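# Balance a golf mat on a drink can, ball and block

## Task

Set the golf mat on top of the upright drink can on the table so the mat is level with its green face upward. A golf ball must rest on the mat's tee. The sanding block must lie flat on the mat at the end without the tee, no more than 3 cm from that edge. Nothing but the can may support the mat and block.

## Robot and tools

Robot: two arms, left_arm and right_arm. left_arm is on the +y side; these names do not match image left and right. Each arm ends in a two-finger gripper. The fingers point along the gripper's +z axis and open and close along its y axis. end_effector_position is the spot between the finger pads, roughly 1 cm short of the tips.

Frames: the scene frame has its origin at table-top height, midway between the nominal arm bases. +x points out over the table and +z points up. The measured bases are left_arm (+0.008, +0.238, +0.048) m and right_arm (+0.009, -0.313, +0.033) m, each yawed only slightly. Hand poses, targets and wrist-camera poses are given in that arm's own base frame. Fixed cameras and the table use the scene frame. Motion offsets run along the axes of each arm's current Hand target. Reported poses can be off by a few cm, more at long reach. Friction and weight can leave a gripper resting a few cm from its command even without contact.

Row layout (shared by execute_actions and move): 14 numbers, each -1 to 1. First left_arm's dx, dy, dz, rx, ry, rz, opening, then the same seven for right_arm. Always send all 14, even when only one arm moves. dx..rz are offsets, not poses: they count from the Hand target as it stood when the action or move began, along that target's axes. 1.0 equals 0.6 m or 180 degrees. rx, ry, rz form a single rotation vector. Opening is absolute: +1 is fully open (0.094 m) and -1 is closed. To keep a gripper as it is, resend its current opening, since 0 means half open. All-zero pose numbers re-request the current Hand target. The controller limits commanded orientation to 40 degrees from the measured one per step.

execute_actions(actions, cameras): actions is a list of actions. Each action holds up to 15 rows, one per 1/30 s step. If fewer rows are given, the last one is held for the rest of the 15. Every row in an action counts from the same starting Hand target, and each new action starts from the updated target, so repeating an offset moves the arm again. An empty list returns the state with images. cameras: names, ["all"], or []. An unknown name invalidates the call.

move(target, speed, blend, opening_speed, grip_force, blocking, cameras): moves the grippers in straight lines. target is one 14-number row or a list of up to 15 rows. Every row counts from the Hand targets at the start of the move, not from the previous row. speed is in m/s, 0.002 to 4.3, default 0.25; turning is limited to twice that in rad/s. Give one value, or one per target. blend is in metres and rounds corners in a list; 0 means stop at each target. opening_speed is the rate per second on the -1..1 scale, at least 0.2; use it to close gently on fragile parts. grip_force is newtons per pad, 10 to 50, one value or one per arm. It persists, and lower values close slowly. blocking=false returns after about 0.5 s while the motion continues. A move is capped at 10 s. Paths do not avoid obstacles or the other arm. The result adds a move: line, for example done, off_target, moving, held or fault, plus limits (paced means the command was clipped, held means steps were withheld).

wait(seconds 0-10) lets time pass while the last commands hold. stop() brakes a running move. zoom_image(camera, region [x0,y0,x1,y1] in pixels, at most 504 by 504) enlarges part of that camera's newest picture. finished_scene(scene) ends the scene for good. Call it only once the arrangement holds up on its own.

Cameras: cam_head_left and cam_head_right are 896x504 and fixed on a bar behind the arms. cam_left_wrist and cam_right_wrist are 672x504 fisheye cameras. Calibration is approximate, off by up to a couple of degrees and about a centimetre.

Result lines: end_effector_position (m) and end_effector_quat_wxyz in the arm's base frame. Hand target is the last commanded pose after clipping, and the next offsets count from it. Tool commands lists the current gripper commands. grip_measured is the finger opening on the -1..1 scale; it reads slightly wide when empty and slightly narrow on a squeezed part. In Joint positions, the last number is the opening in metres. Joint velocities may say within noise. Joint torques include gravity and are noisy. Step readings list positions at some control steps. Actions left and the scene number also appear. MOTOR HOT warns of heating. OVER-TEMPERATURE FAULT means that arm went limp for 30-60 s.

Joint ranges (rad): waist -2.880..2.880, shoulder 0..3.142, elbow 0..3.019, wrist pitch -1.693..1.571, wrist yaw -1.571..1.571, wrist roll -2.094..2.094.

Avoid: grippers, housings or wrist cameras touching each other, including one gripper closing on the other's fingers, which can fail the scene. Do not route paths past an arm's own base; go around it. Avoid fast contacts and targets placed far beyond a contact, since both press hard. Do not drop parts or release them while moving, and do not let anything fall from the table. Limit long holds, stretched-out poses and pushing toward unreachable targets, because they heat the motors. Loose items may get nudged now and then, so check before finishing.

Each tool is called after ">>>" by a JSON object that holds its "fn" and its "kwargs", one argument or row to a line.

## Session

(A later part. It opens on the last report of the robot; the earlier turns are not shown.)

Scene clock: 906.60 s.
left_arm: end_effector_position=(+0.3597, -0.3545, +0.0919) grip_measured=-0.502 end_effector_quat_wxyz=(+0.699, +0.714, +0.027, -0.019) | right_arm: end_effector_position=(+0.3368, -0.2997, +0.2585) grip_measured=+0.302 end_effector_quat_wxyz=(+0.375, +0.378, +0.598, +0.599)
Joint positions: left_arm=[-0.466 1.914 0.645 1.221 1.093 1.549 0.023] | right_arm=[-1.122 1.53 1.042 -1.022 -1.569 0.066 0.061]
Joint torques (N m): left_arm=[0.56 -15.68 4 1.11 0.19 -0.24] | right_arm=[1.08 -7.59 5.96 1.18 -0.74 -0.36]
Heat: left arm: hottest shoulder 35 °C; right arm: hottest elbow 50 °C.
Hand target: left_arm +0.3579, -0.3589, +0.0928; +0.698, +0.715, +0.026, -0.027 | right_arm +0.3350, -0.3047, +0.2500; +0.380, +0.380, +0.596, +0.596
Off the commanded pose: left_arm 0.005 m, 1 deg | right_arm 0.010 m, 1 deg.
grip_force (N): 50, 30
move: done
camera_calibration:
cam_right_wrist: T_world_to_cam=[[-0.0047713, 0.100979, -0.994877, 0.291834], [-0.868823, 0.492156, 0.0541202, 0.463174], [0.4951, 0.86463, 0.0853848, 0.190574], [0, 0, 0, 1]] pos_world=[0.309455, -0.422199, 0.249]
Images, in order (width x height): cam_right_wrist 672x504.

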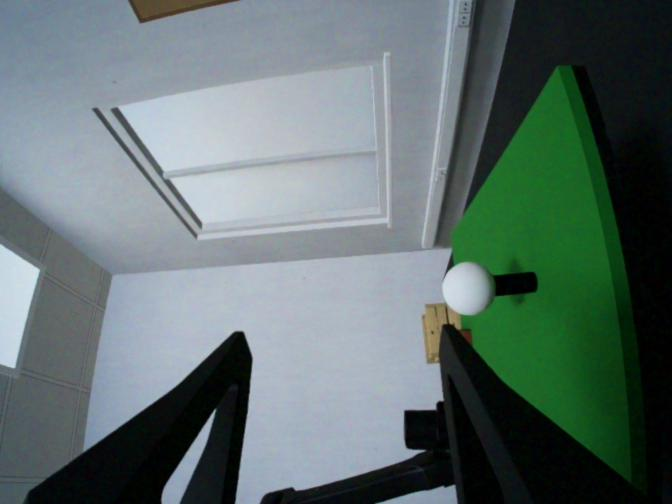

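>>> {"fn": "move", "kwargs": {
  "target": [0,0,0,0,0,0,-0.5,0,-0.25,0,0,0,0,0.3],
  "speed": 0.12,
  "cameras": ["cam_right_wrist","cam_head_right","cam_head_left"]
}}

>>> {"fn": "zoom_image", "kwargs": {
  "camera": "cam_head_right",
  "region": [390, 80, 590, 230]
}}

>>> {"fn": "zoom_image", "kwargs": {
  "camera": "cam_head_left",
  "region": [400, 80, 600, 230]
}}

>>> {"fn": "zoom_image", "kwargs": {
  "camera": "cam_right_wrist",
  "region": [350, 0, 672, 322]
}}

Scene clock: 910.20 s.
left_arm: end_effector_position=(+0.3597, -0.3545, +0.0919) grip_measured=-0.502 end_effector_quat_wxyz=(+0.699, +0.714, +0.027, -0.019) | right_arm: end_effector_position=(+0.3378, -0.3017, +0.1075) grip_measured=+0.302 end_effector_quat_wxyz=(+0.374, +0.378, +0.598, +0.599)
Joint positions: left_arm=[-0.466 1.914 0.645 1.221 1.093 1.549 0.023] | right_arm=[-1.122 1.835 0.944 -0.789 -1.569 -0.102 0.061]
Joint torques (N m): left_arm=[0.67 -15.62 3.93 1.11 0.2 -0.22] | right_arm=[0.26 -8.94 4.31 0.55 -0.71 -0.32]
Heat: left arm: hottest shoulder 35 °C; right arm: hottest elbow 50 °C.
Hand target: left_arm +0.3579, -0.3589, +0.0928; +0.698, +0.715, +0.026, -0.027 | right_arm +0.3350, -0.3047, +0.1000; +0.380, +0.380, +0.597, +0.596
Off the commanded pose: left_arm 0.005 m, 1 deg | right_arm 0.009 m, 1 deg.
grip_force (N): 50, 30
move: done
camera_calibration:
cam_right_wrist: T_world_to_cam=[[-0.0051099, 0.102513, -0.994719, 0.142349], [-0.868983, 0.49176, 0.0551435, 0.472994], [0.494816, 0.864675, 0.0865692, 0.20471], [0, 0, 0, 1]] pos_world=[0.310457, -0.4242, 0.0977929]
Images, in order (width x height): cam_head_left 896x504, cam_head_right 896x504, cam_right_wrist 672x504.

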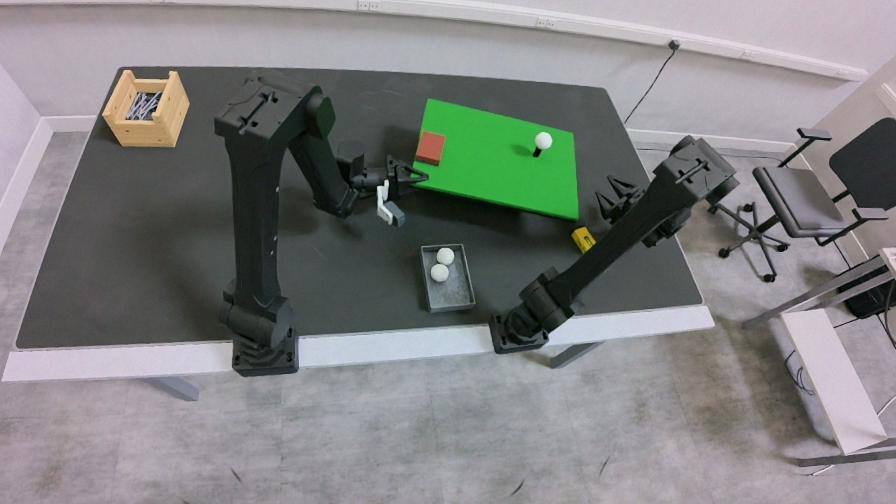

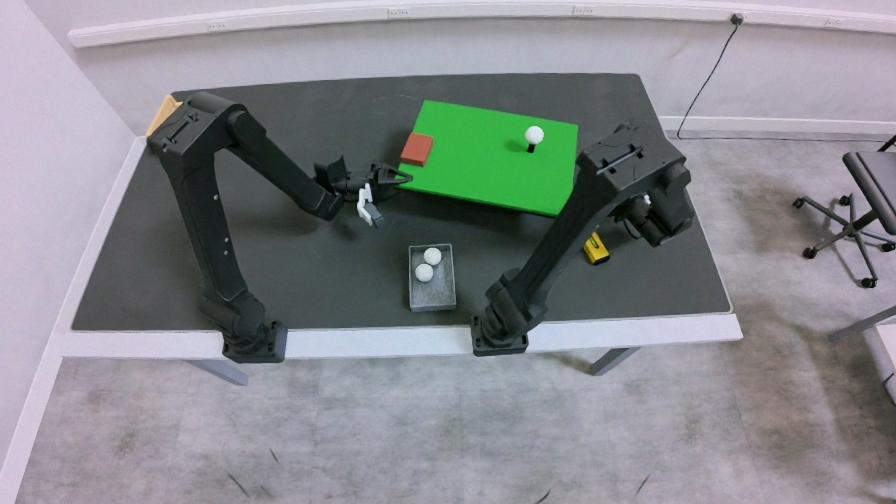

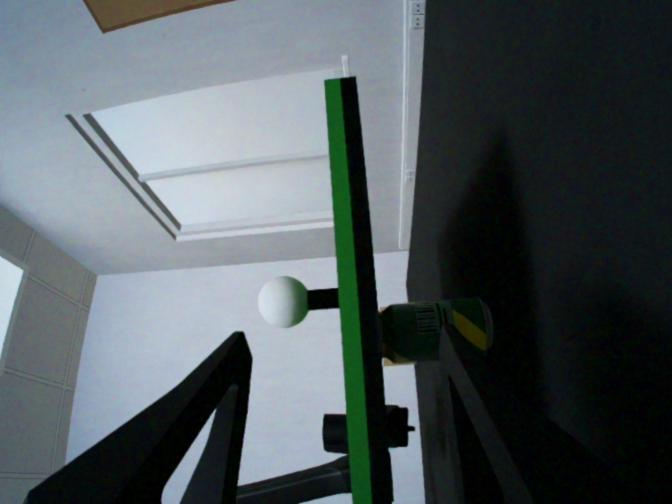

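Scaled by 2.520.

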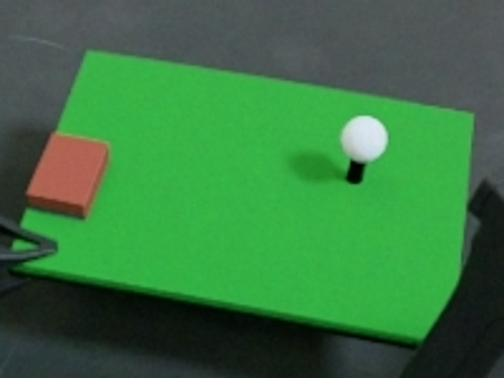

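Scaled by 2.520.

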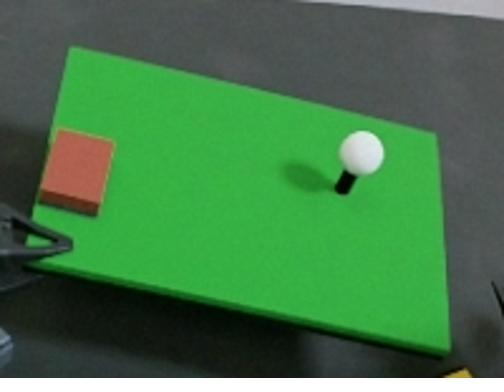

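Scaled by 1.565 from the camera's 672x504 image, which has a finer 960x720 frame.

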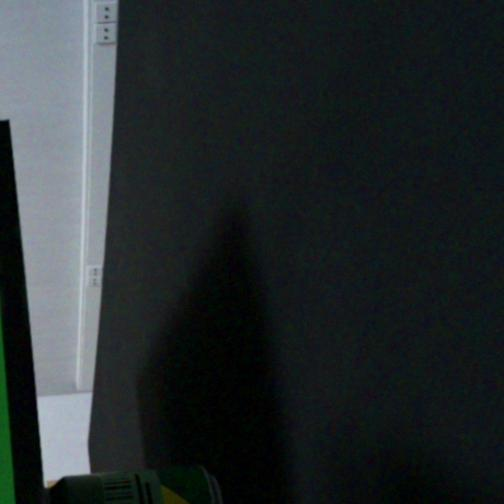

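>>> {"fn": "zoom_image", "kwargs": {
  "camera": "cam_right_wrist",
  "region": [300, 250, 540, 430]
}}

>>> {"fn": "zoom_image", "kwargs": {
  "camera": "cam_right_wrist",
  "region": [280, 60, 480, 260]
}}

Scaled by 2.100 from the camera's 672x504 image, which has a finer 960x720 frame.

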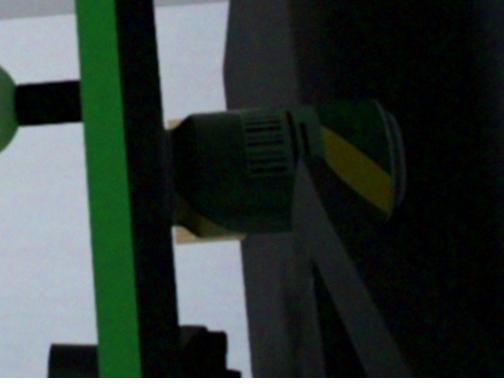

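Scaled by 2.520 from the camera's 672x504 image, which has a finer 960x720 frame.

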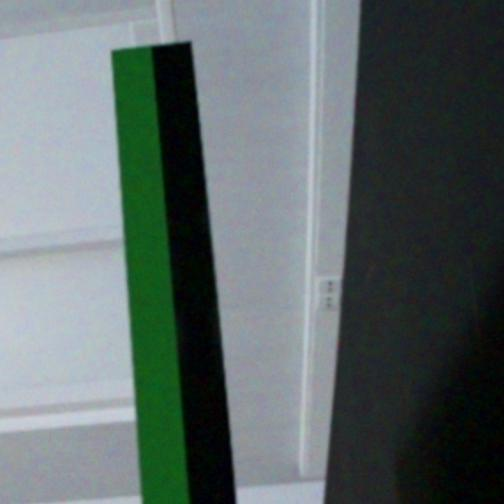

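>>> {"fn": "move", "kwargs": {
  "target": [0,0,0,0,0,0,-0.5,0.061,0,0.185,0,0.0722,0,0.3],
  "speed": 0.07,
  "cameras": ["cam_right_wrist","cam_head_left"]
}}

>>> {"fn": "zoom_image", "kwargs": {
  "camera": "cam_head_left",
  "region": [400, 80, 600, 230]
}}

Scene clock: 922.63 s.
left_arm: end_effector_position=(+0.3597, -0.3545, +0.0919) grip_measured=-0.502 end_effector_quat_wxyz=(+0.699, +0.714, +0.027, -0.019) | right_arm: end_effector_position=(+0.4095, -0.2171, +0.1008) grip_measured=+0.302 end_effector_quat_wxyz=(+0.296, +0.301, +0.639, +0.643)
Joint positions: left_arm=[-0.466 1.914 0.645 1.221 1.093 1.549 0.023] | right_arm=[-0.871 1.873 0.977 -0.788 -1.574 -0.103 0.061]
Joint torques (N m): left_arm=[0.62 -15.74 3.89 1.09 0.19 -0.23] | right_arm=[2.26 -9.35 6.83 0.28 -0.74 -0.19]
Heat: left arm: hottest shoulder 35 °C; right arm: hottest elbow 49 °C.
Hand target: left_arm +0.3579, -0.3589, +0.0928; +0.698, +0.715, +0.026, -0.027 | right_arm +0.4201, -0.2247, +0.1000; +0.310, +0.310, +0.636, +0.636
Off the commanded pose: left_arm 0.005 m, 1 deg | right_arm 0.013 m, 2 deg.
grip_force (N): 50, 30
move: off_target (right_arm)
camera_calibration:
cam_right_wrist: T_world_to_cam=[[-0.0293228, 0.103862, -0.994159, 0.137537], [-0.963816, 0.260693, 0.0556631, 0.482748], [0.264952, 0.959819, 0.0924598, 0.210839], [0, 0, 0, 1]] pos_world=[0.413451, -0.342502, 0.0903687]
Images, in order (width x height): cam_head_left 896x504, cam_right_wrist 672x504.

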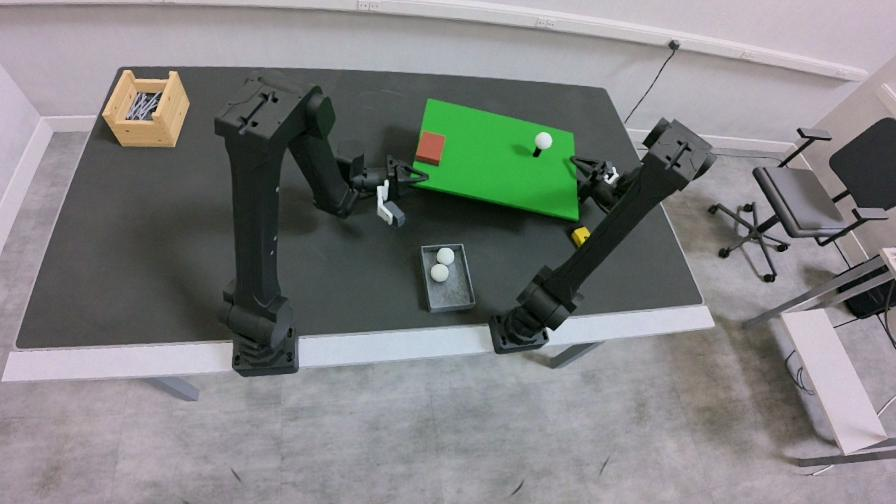

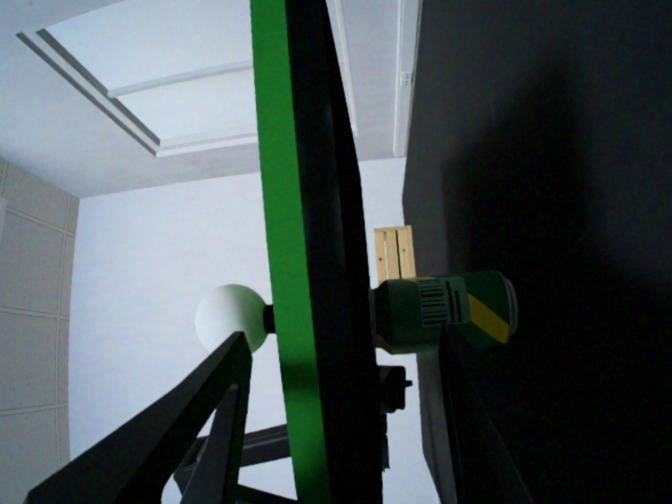

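Scaled by 2.520.

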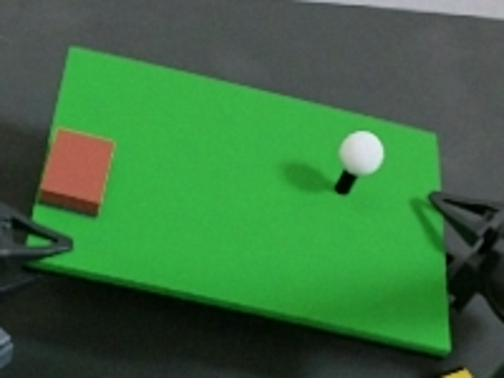

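>>> {"fn": "move", "kwargs": {
  "target": [0,0,0,0,0,0,-0.5,0,0.018,0,0,0,0,0.0],
  "speed": 0.05,
  "opening_speed": 0.3,
  "cameras": ["cam_right_wrist"]
}}

>>> {"fn": "zoom_image", "kwargs": {
  "camera": "cam_right_wrist",
  "region": [180, 204, 480, 504]
}}

Scene clock: 925.87 s.
left_arm: end_effector_position=(+0.3597, -0.3545, +0.0919) grip_measured=-0.502 end_effector_quat_wxyz=(+0.699, +0.714, +0.027, -0.019) | right_arm: end_effector_position=(+0.4096, -0.2172, +0.1008) grip_measured=+0.003 end_effector_quat_wxyz=(+0.293, +0.304, +0.638, +0.644)
Joint positions: left_arm=[-0.466 1.914 0.645 1.221 1.093 1.549 0.023] | right_arm=[-0.871 1.873 0.978 -0.788 -1.574 -0.095 0.047]
Joint torques (N m): left_arm=[0.73 -15.74 4.03 1.1 0.19 -0.21] | right_arm=[1.85 -11.22 6.67 -0.39 -0.71 -0.1]
Heat: left arm: hottest shoulder 35 °C; right arm: hottest elbow 49 °C.
Hand target: left_arm +0.3579, -0.3589, +0.0928; +0.698, +0.715, +0.026, -0.027 | right_arm +0.4201, -0.2247, +0.1108; +0.310, +0.310, +0.636, +0.636
Off the commanded pose: left_arm 0.005 m, 1 deg | right_arm 0.016 m, 2 deg.
grip_force (N): 50, 30
move: off_target (right_arm)
camera_calibration:
cam_right_wrist: T_world_to_cam=[[-0.0337518, 0.109126, -0.993455, 0.140485], [-0.963564, 0.260351, 0.0613346, 0.482056], [0.26534, 0.959327, 0.0963628, 0.21022], [0, 0, 0, 1]] pos_world=[0.413454, -0.342505, 0.0897417]
Images, in order (width x height): cam_right_wrist 672x504.

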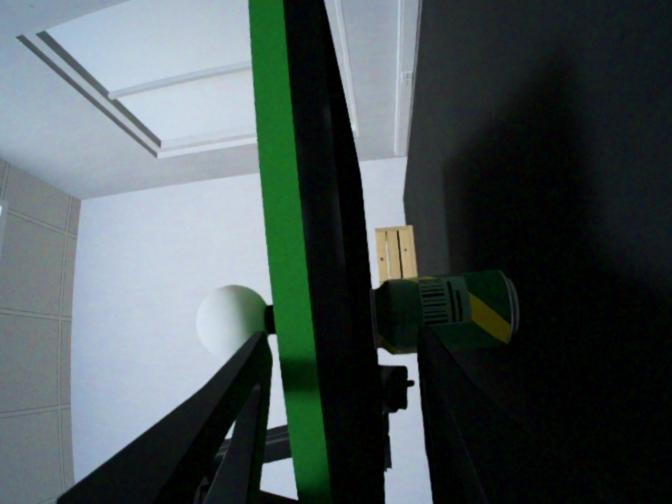

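Scaled by 1.680 from the camera's 672x504 image, which has a finer 960x720 frame.

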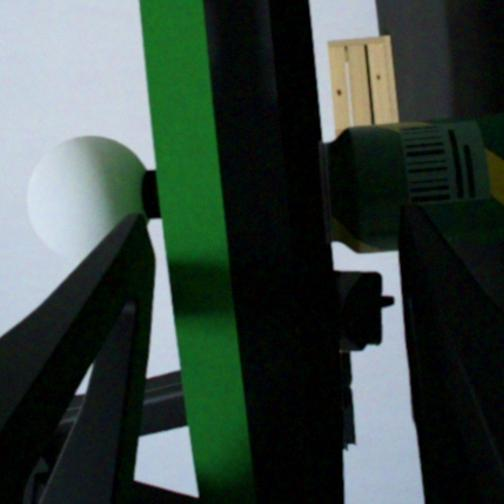

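>>> {"fn": "move", "kwargs": {
  "target": [0,0,0,0,0,0,-0.5,0,0.012,0,0,0,0,0.0],
  "speed": 0.05,
  "cameras": ["cam_right_wrist"]
}}

Scene clock: 928.60 s.
left_arm: end_effector_position=(+0.3597, -0.3545, +0.0919) grip_measured=-0.502 end_effector_quat_wxyz=(+0.699, +0.714, +0.027, -0.019) | right_arm: end_effector_position=(+0.4096, -0.2172, +0.1008) grip_measured=+0.002 end_effector_quat_wxyz=(+0.290, +0.307, +0.636, +0.646)
Joint positions: left_arm=[-0.466 1.914 0.645 1.221 1.093 1.549 0.023] | right_arm=[-0.871 1.873 0.978 -0.788 -1.574 -0.084 0.047]
Joint torques (N m): left_arm=[0.79 -15.85 3.92 1.17 0.22 -0.22] | right_arm=[2.14 -12.63 6.78 -0.47 -0.74 0]
Heat: left arm: hottest shoulder 35 °C; right arm: hottest elbow 49 °C.
Hand target: left_arm +0.3579, -0.3589, +0.0928; +0.698, +0.715, +0.026, -0.027 | right_arm +0.4201, -0.2247, +0.1180; +0.310, +0.310, +0.636, +0.636
Off the commanded pose: left_arm 0.005 m, 1 deg | right_arm 0.021 m, 3 deg.
grip_force (N): 50, 30
move: off_target (right_arm)
camera_calibration:
cam_right_wrist: T_world_to_cam=[[-0.041268, 0.118059, -0.992149, 0.145383], [-0.963069, 0.259735, 0.0709651, 0.480741], [0.266074, 0.958436, 0.10298, 0.20907], [0, 0, 0, 1]] pos_world=[0.413358, -0.342409, 0.0885957]
Images, in order (width x height): cam_right_wrist 672x504.

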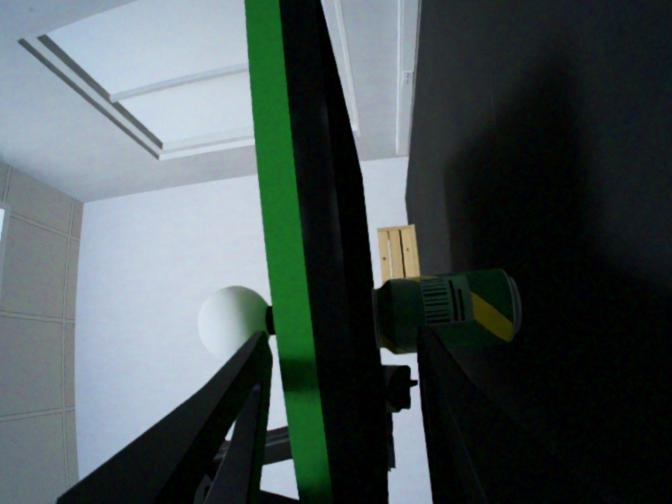

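>>> {"fn": "move", "kwargs": {
  "target": [0,0,0,0,0,0,-0.45,0,-0.018,0,0,0,0,0.0],
  "speed": 0.05,
  "opening_speed": 0.2,
  "cameras": ["cam_right_wrist","cam_left_wrist","cam_head_left"]
}}

>>> {"fn": "zoom_image", "kwargs": {
  "camera": "cam_head_left",
  "region": [400, 80, 600, 230]
}}

>>> {"fn": "zoom_image", "kwargs": {
  "camera": "cam_left_wrist",
  "region": [200, 200, 500, 500]
}}

Scene clock: 932.00 s.
left_arm: end_effector_position=(+0.3596, -0.3545, +0.0919) grip_measured=-0.452 end_effector_quat_wxyz=(+0.699, +0.714, +0.027, -0.019) | right_arm: end_effector_position=(+0.4096, -0.2172, +0.1008) grip_measured=+0.002 end_effector_quat_wxyz=(+0.289, +0.308, +0.636, +0.646)
Joint positions: left_arm=[-0.466 1.914 0.645 1.221 1.094 1.549 0.026] | right_arm=[-0.871 1.873 0.978 -0.788 -1.574 -0.082 0.047]
Joint torques (N m): left_arm=[0.73 -15.56 3.97 1.07 0.18 -0.21] | right_arm=[1.08 -10.46 6.82 0.06 -0.75 -0.21]
Heat: left arm: hottest shoulder 35 °C; right arm: hottest elbow 49 °C.
Hand target: left_arm +0.3579, -0.3589, +0.0928; +0.698, +0.715, +0.026, -0.027 | right_arm +0.4201, -0.2247, +0.1072; +0.310, +0.310, +0.636, +0.636
Off the commanded pose: left_arm 0.005 m, 1 deg | right_arm 0.014 m, 3 deg.
grip_force (N): 50, 30
move: off_target (right_arm)
camera_calibration:
cam_left_wrist: T_world_to_cam=[[0.0257231, -0.0379633, -0.998948, 0.0737518], [0.783, 0.622012, -0.00347612, -0.0282885], [0.621489, -0.782087, 0.0457253, -0.389475], [0, 0, 0, 1]] pos_world=[0.262308, -0.284208, 0.0913847]
cam_right_wrist: T_world_to_cam=[[-0.0419684, 0.118961, -0.992012, 0.145866], [-0.963013, 0.259691, 0.0718835, 0.480629], [0.266167, 0.958337, 0.103663, 0.208948], [0, 0, 0, 1]] pos_world=[0.413358, -0.34241, 0.0884911]
Images, in order (width x height): cam_head_left 896x504, cam_left_wrist 672x504, cam_right_wrist 672x504.

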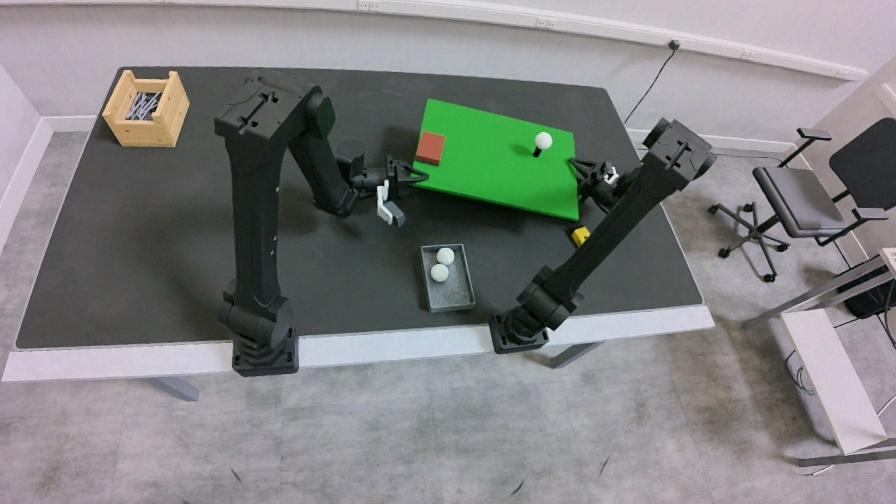

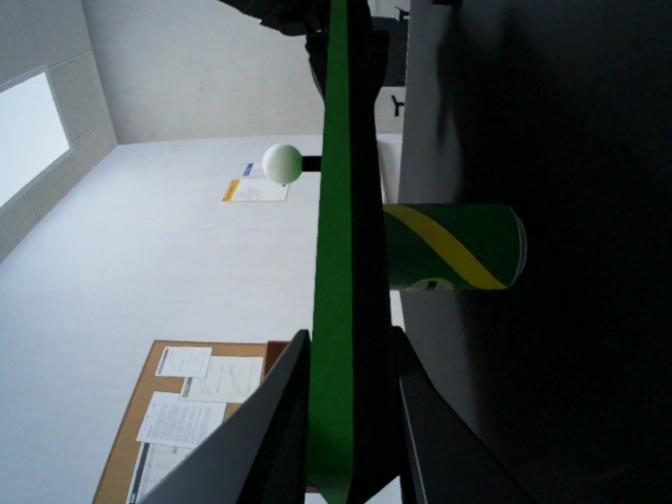

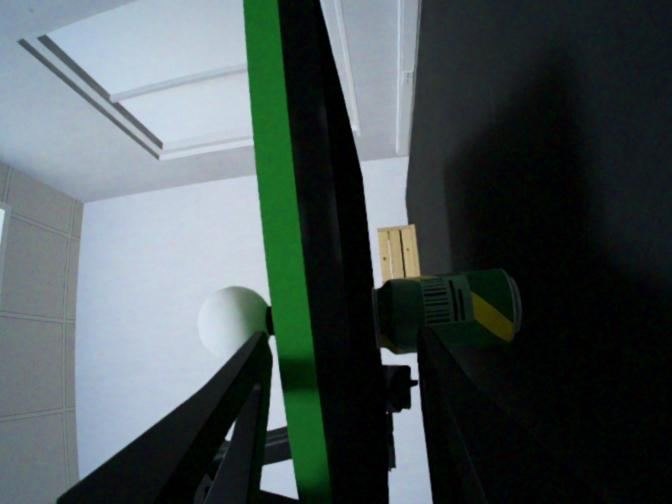

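Scaled by 2.520.

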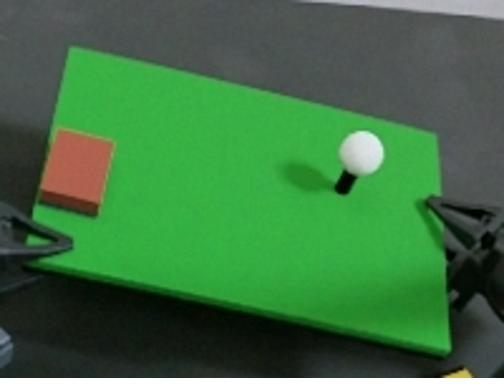

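Scaled by 1.680 from the camera's 672x504 image, which has a finer 960x720 frame.

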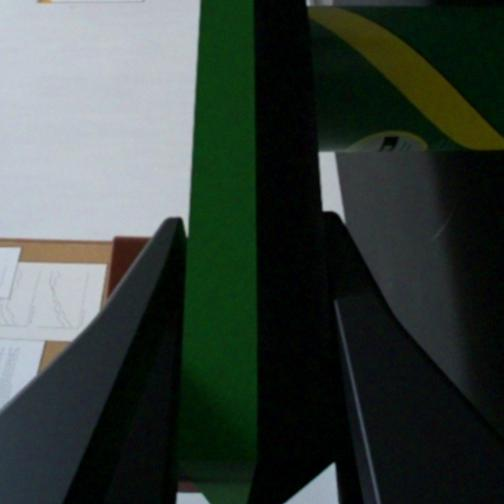

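>>> {"fn": "move", "kwargs": {
  "target": [0,0,0,0,0,0,-0.36,0,0,0,0,0,0,0.0],
  "speed": 0.05,
  "opening_speed": 0.2,
  "cameras": ["cam_right_wrist","cam_left_wrist","cam_head_left"]
}}

>>> {"fn": "zoom_image", "kwargs": {
  "camera": "cam_head_left",
  "region": [400, 80, 600, 230]
}}

>>> {"fn": "zoom_image", "kwargs": {
  "camera": "cam_left_wrist",
  "region": [200, 200, 500, 500]
}}

Scene clock: 934.20 s.
left_arm: end_effector_position=(+0.3596, -0.3545, +0.0919) grip_measured=-0.363 end_effector_quat_wxyz=(+0.699, +0.714, +0.027, -0.019) | right_arm: end_effector_position=(+0.4096, -0.2172, +0.1008) grip_measured=+0.002 end_effector_quat_wxyz=(+0.289, +0.308, +0.636, +0.646)
Joint positions: left_arm=[-0.466 1.914 0.645 1.221 1.094 1.549 0.03] | right_arm=[-0.871 1.873 0.978 -0.788 -1.574 -0.082 0.047]
Joint torques (N m): left_arm=[0.62 -15.74 3.89 1.06 0.18 -0.23] | right_arm=[1.85 -11.28 6.72 0.06 -0.73 -0.24]
Heat: left arm: hottest shoulder 35 °C; right arm: hottest elbow 49 °C.
Hand target: left_arm +0.3579, -0.3589, +0.0928; +0.698, +0.715, +0.026, -0.027 | right_arm +0.4201, -0.2247, +0.1072; +0.310, +0.310, +0.636, +0.636
Off the commanded pose: left_arm 0.005 m, 1 deg | right_arm 0.014 m, 3 deg.
grip_force (N): 50, 30
move: off_target (right_arm)
camera_calibration:
cam_left_wrist: T_world_to_cam=[[0.0257231, -0.0379633, -0.998948, 0.0737518], [0.783, 0.622012, -0.00347612, -0.0282885], [0.621489, -0.782087, 0.0457253, -0.389475], [0, 0, 0, 1]] pos_world=[0.262308, -0.284208, 0.0913847]
cam_right_wrist: T_world_to_cam=[[-0.0419684, 0.118961, -0.992012, 0.145866], [-0.963013, 0.259691, 0.0718835, 0.480629], [0.266167, 0.958337, 0.103663, 0.208948], [0, 0, 0, 1]] pos_world=[0.413358, -0.34241, 0.0884911]
Images, in order (width x height): cam_head_left 896x504, cam_left_wrist 672x504, cam_right_wrist 672x504.

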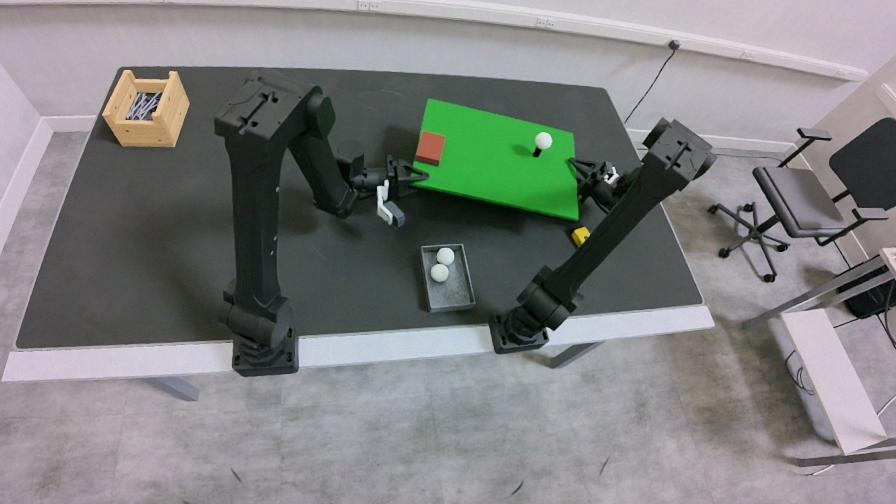

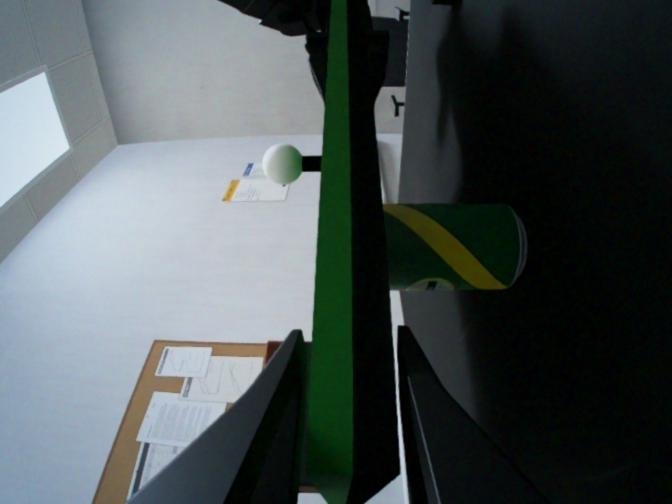

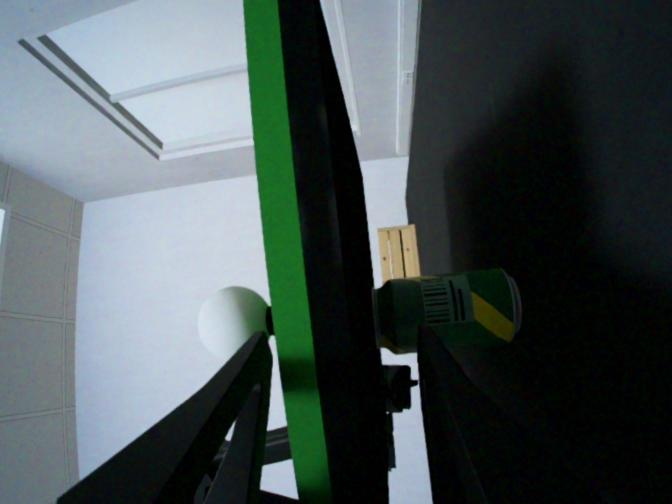

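Scaled by 2.520.

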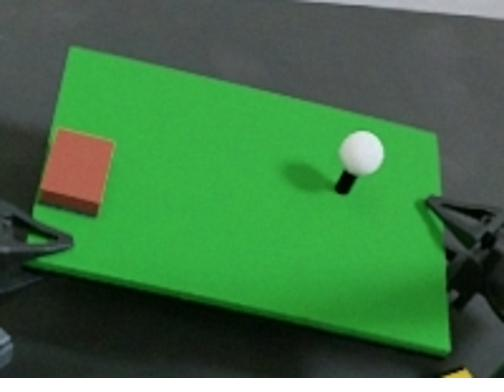

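Scaled by 1.680 from the camera's 672x504 image, which has a finer 960x720 frame.

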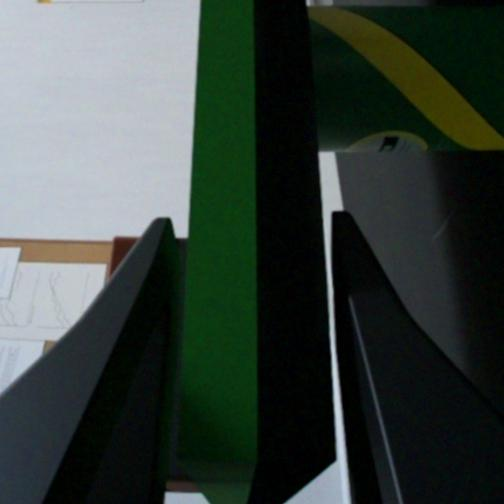

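>>> {"fn": "move", "kwargs": {
  "target": [0,0,0,0,0,0,0.15,0,0,0,0,0,0,0.1],
  "speed": 0.05,
  "opening_speed": 0.25,
  "cameras": ["cam_right_wrist","cam_left_wrist","cam_head_left"]
}}

>>> {"fn": "zoom_image", "kwargs": {
  "camera": "cam_head_left",
  "region": [400, 80, 600, 230]
}}

>>> {"fn": "zoom_image", "kwargs": {
  "camera": "cam_left_wrist",
  "region": [200, 200, 500, 500]
}}

Scene clock: 938.17 s.
left_arm: end_effector_position=(+0.3596, -0.3545, +0.0919) grip_measured=+0.147 end_effector_quat_wxyz=(+0.699, +0.714, +0.027, -0.019) | right_arm: end_effector_position=(+0.4096, -0.2172, +0.1008) grip_measured=+0.098 end_effector_quat_wxyz=(+0.289, +0.308, +0.636, +0.646)
Joint positions: left_arm=[-0.466 1.914 0.645 1.221 1.094 1.548 0.054] | right_arm=[-0.871 1.873 0.978 -0.788 -1.574 -0.082 0.052]
Joint torques (N m): left_arm=[0.67 -15.97 3.95 1.09 0.18 -0.21] | right_arm=[2.32 -10.52 6.72 0.23 -0.66 -0.18]
Heat: left arm: hottest shoulder 35 °C; right arm: hottest elbow 49 °C.
Hand target: left_arm +0.3579, -0.3589, +0.0928; +0.698, +0.715, +0.026, -0.027 | right_arm +0.4201, -0.2247, +0.1072; +0.310, +0.310, +0.636, +0.636
Off the commanded pose: left_arm 0.005 m, 1 deg | right_arm 0.014 m, 3 deg.
grip_force (N): 50, 30
move: off_target (right_arm)
camera_calibration:
cam_left_wrist: T_world_to_cam=[[0.0253026, -0.0379116, -0.998961, 0.0739776], [0.783006, 0.622002, -0.00377296, -0.0282653], [0.621499, -0.782097, 0.0454233, -0.389457], [0, 0, 0, 1]] pos_world=[0.262307, -0.284208, 0.0914845]
cam_right_wrist: T_world_to_cam=[[-0.0419684, 0.118961, -0.992012, 0.145866], [-0.963013, 0.259691, 0.0718835, 0.480629], [0.266167, 0.958337, 0.103663, 0.208948], [0, 0, 0, 1]] pos_world=[0.413358, -0.34241, 0.0884911]
Images, in order (width x height): cam_head_left 896x504, cam_left_wrist 672x504, cam_right_wrist 672x504.

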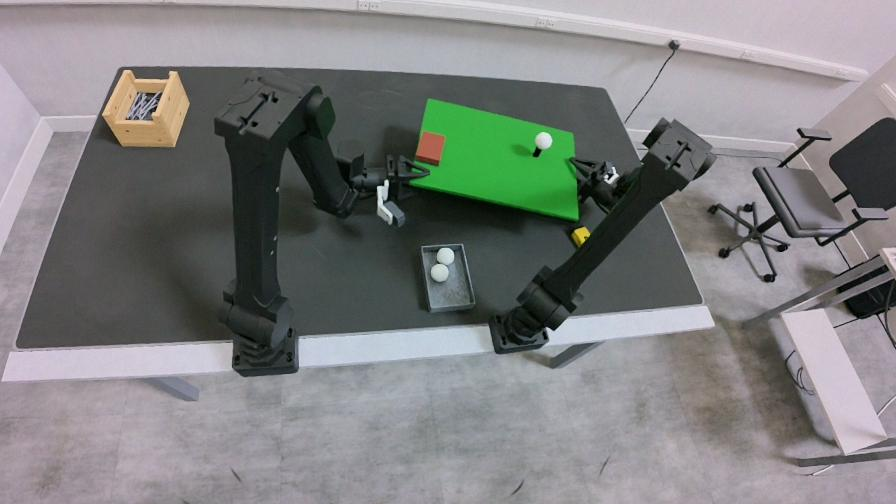

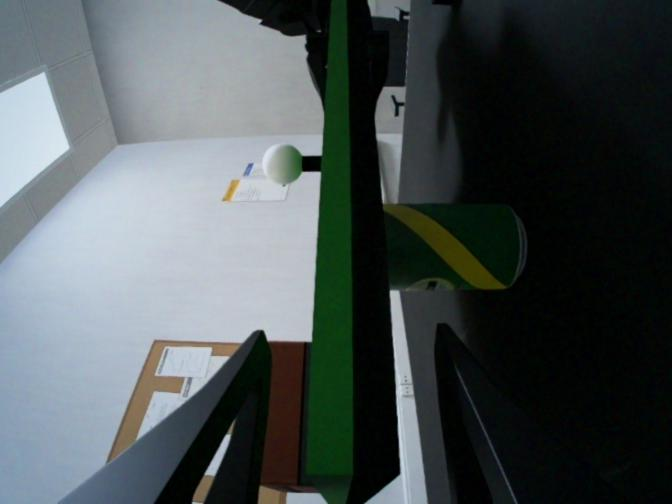

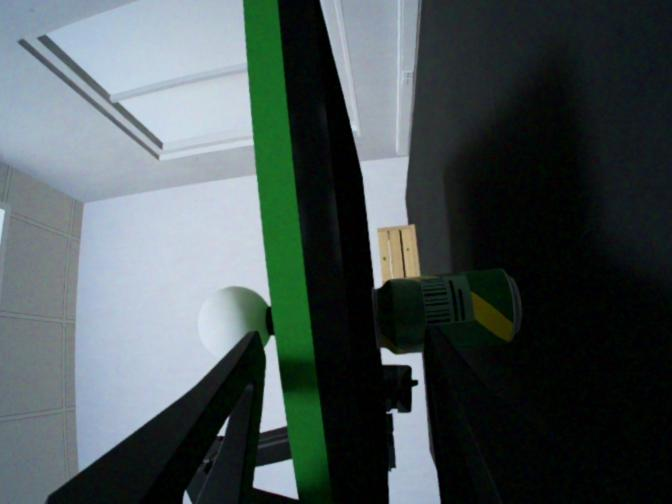

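Scaled by 2.520.

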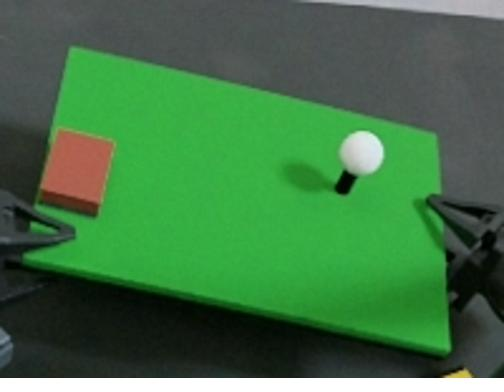

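Scaled by 1.680 from the camera's 672x504 image, which has a finer 960x720 frame.

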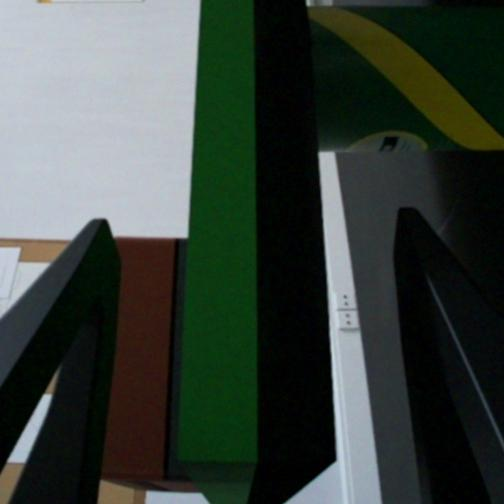

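>>> {"fn": "move", "kwargs": {
  "target": [0,0,-0.2,0,0,0,0.2,0,0,-0.19,0,-0.05,0,0.15],
  "speed": 0.05,
  "opening_speed": 0.3,
  "cameras": ["cam_head_left","cam_head_right"]
}}

>>> {"fn": "zoom_image", "kwargs": {
  "camera": "cam_head_left",
  "region": [400, 80, 600, 230]
}}

>>> {"fn": "zoom_image", "kwargs": {
  "camera": "cam_head_right",
  "region": [390, 80, 590, 230]
}}

Scene clock: 944.83 s.
left_arm: end_effector_position=(+0.3592, -0.2420, +0.0926) grip_measured=+0.198 end_effector_quat_wxyz=(+0.699, +0.714, +0.026, -0.030) | right_arm: end_effector_position=(+0.3341, -0.2941, +0.1002) grip_measured=+0.148 end_effector_quat_wxyz=(+0.368, +0.384, +0.596, +0.601)
Joint positions: left_arm=[-0.186 1.857 0.549 1.185 1.39 1.613 0.056] | right_arm=[-1.122 1.839 0.922 -0.788 -1.565 -0.111 0.054]
Joint torques (N m): left_arm=[1.85 -15.09 2.5 0.77 0.26 -0.06] | right_arm=[0.73 -11.58 3.56 -0.02 -0.59 -0.28]
Heat: left arm: hottest shoulder 35 °C; right arm: hottest elbow 49 °C.
Hand target: left_arm +0.3581, -0.2389, +0.0955; +0.698, +0.715, +0.026, -0.027 | right_arm +0.3303, -0.2948, +0.1072; +0.359, +0.359, +0.609, +0.609
Off the commanded pose: left_arm 0.005 m, 0 deg | right_arm 0.008 m, 4 deg.
grip_force (N): 50, 30
move: off_target (right_arm)
Images, in order (width x height): cam_head_left 896x504, cam_head_right 896x504.

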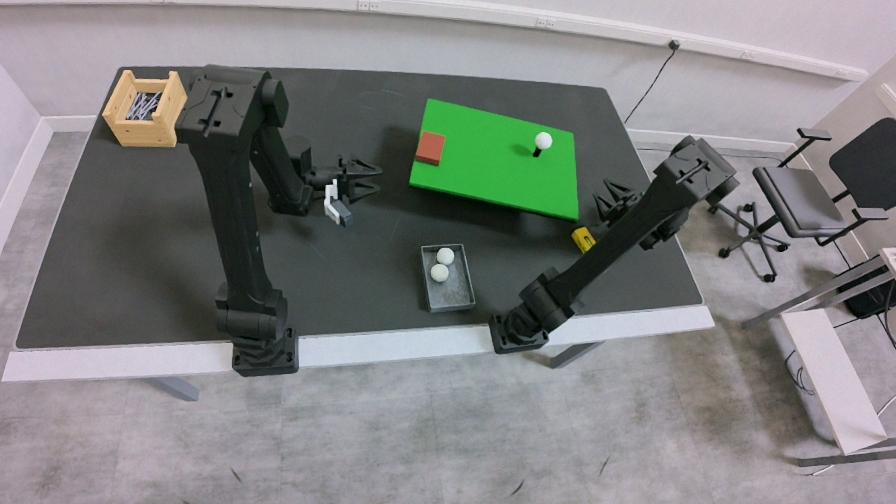

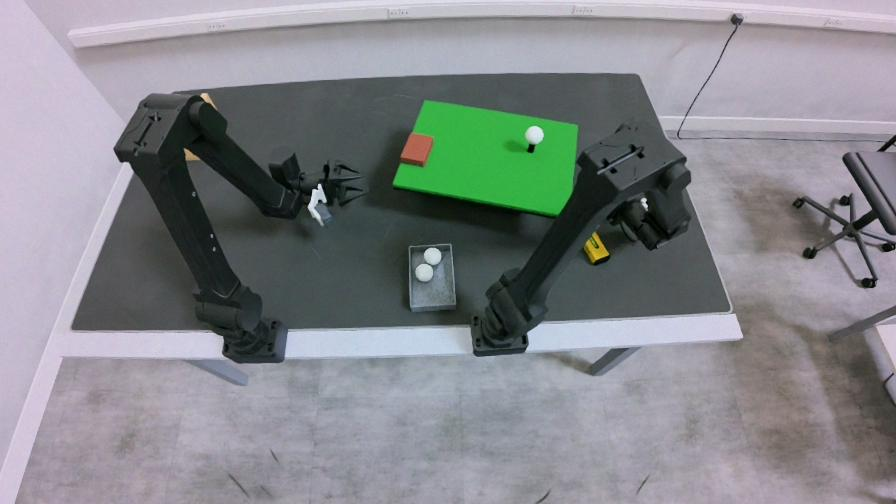

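Scaled by 2.520.

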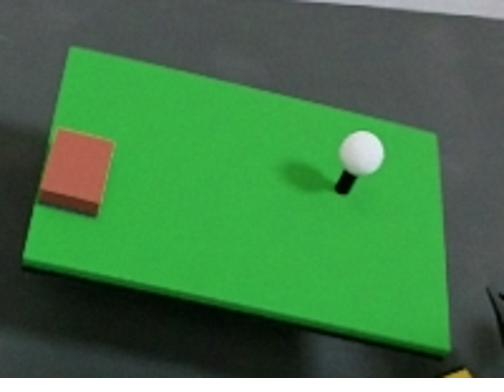

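Scaled by 2.520.

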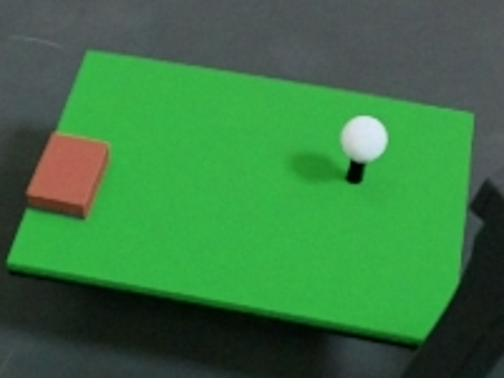

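>>> {"fn": "finished_scene", "kwargs": {
  "scene": 2
}}

The scene is finished: the task was done.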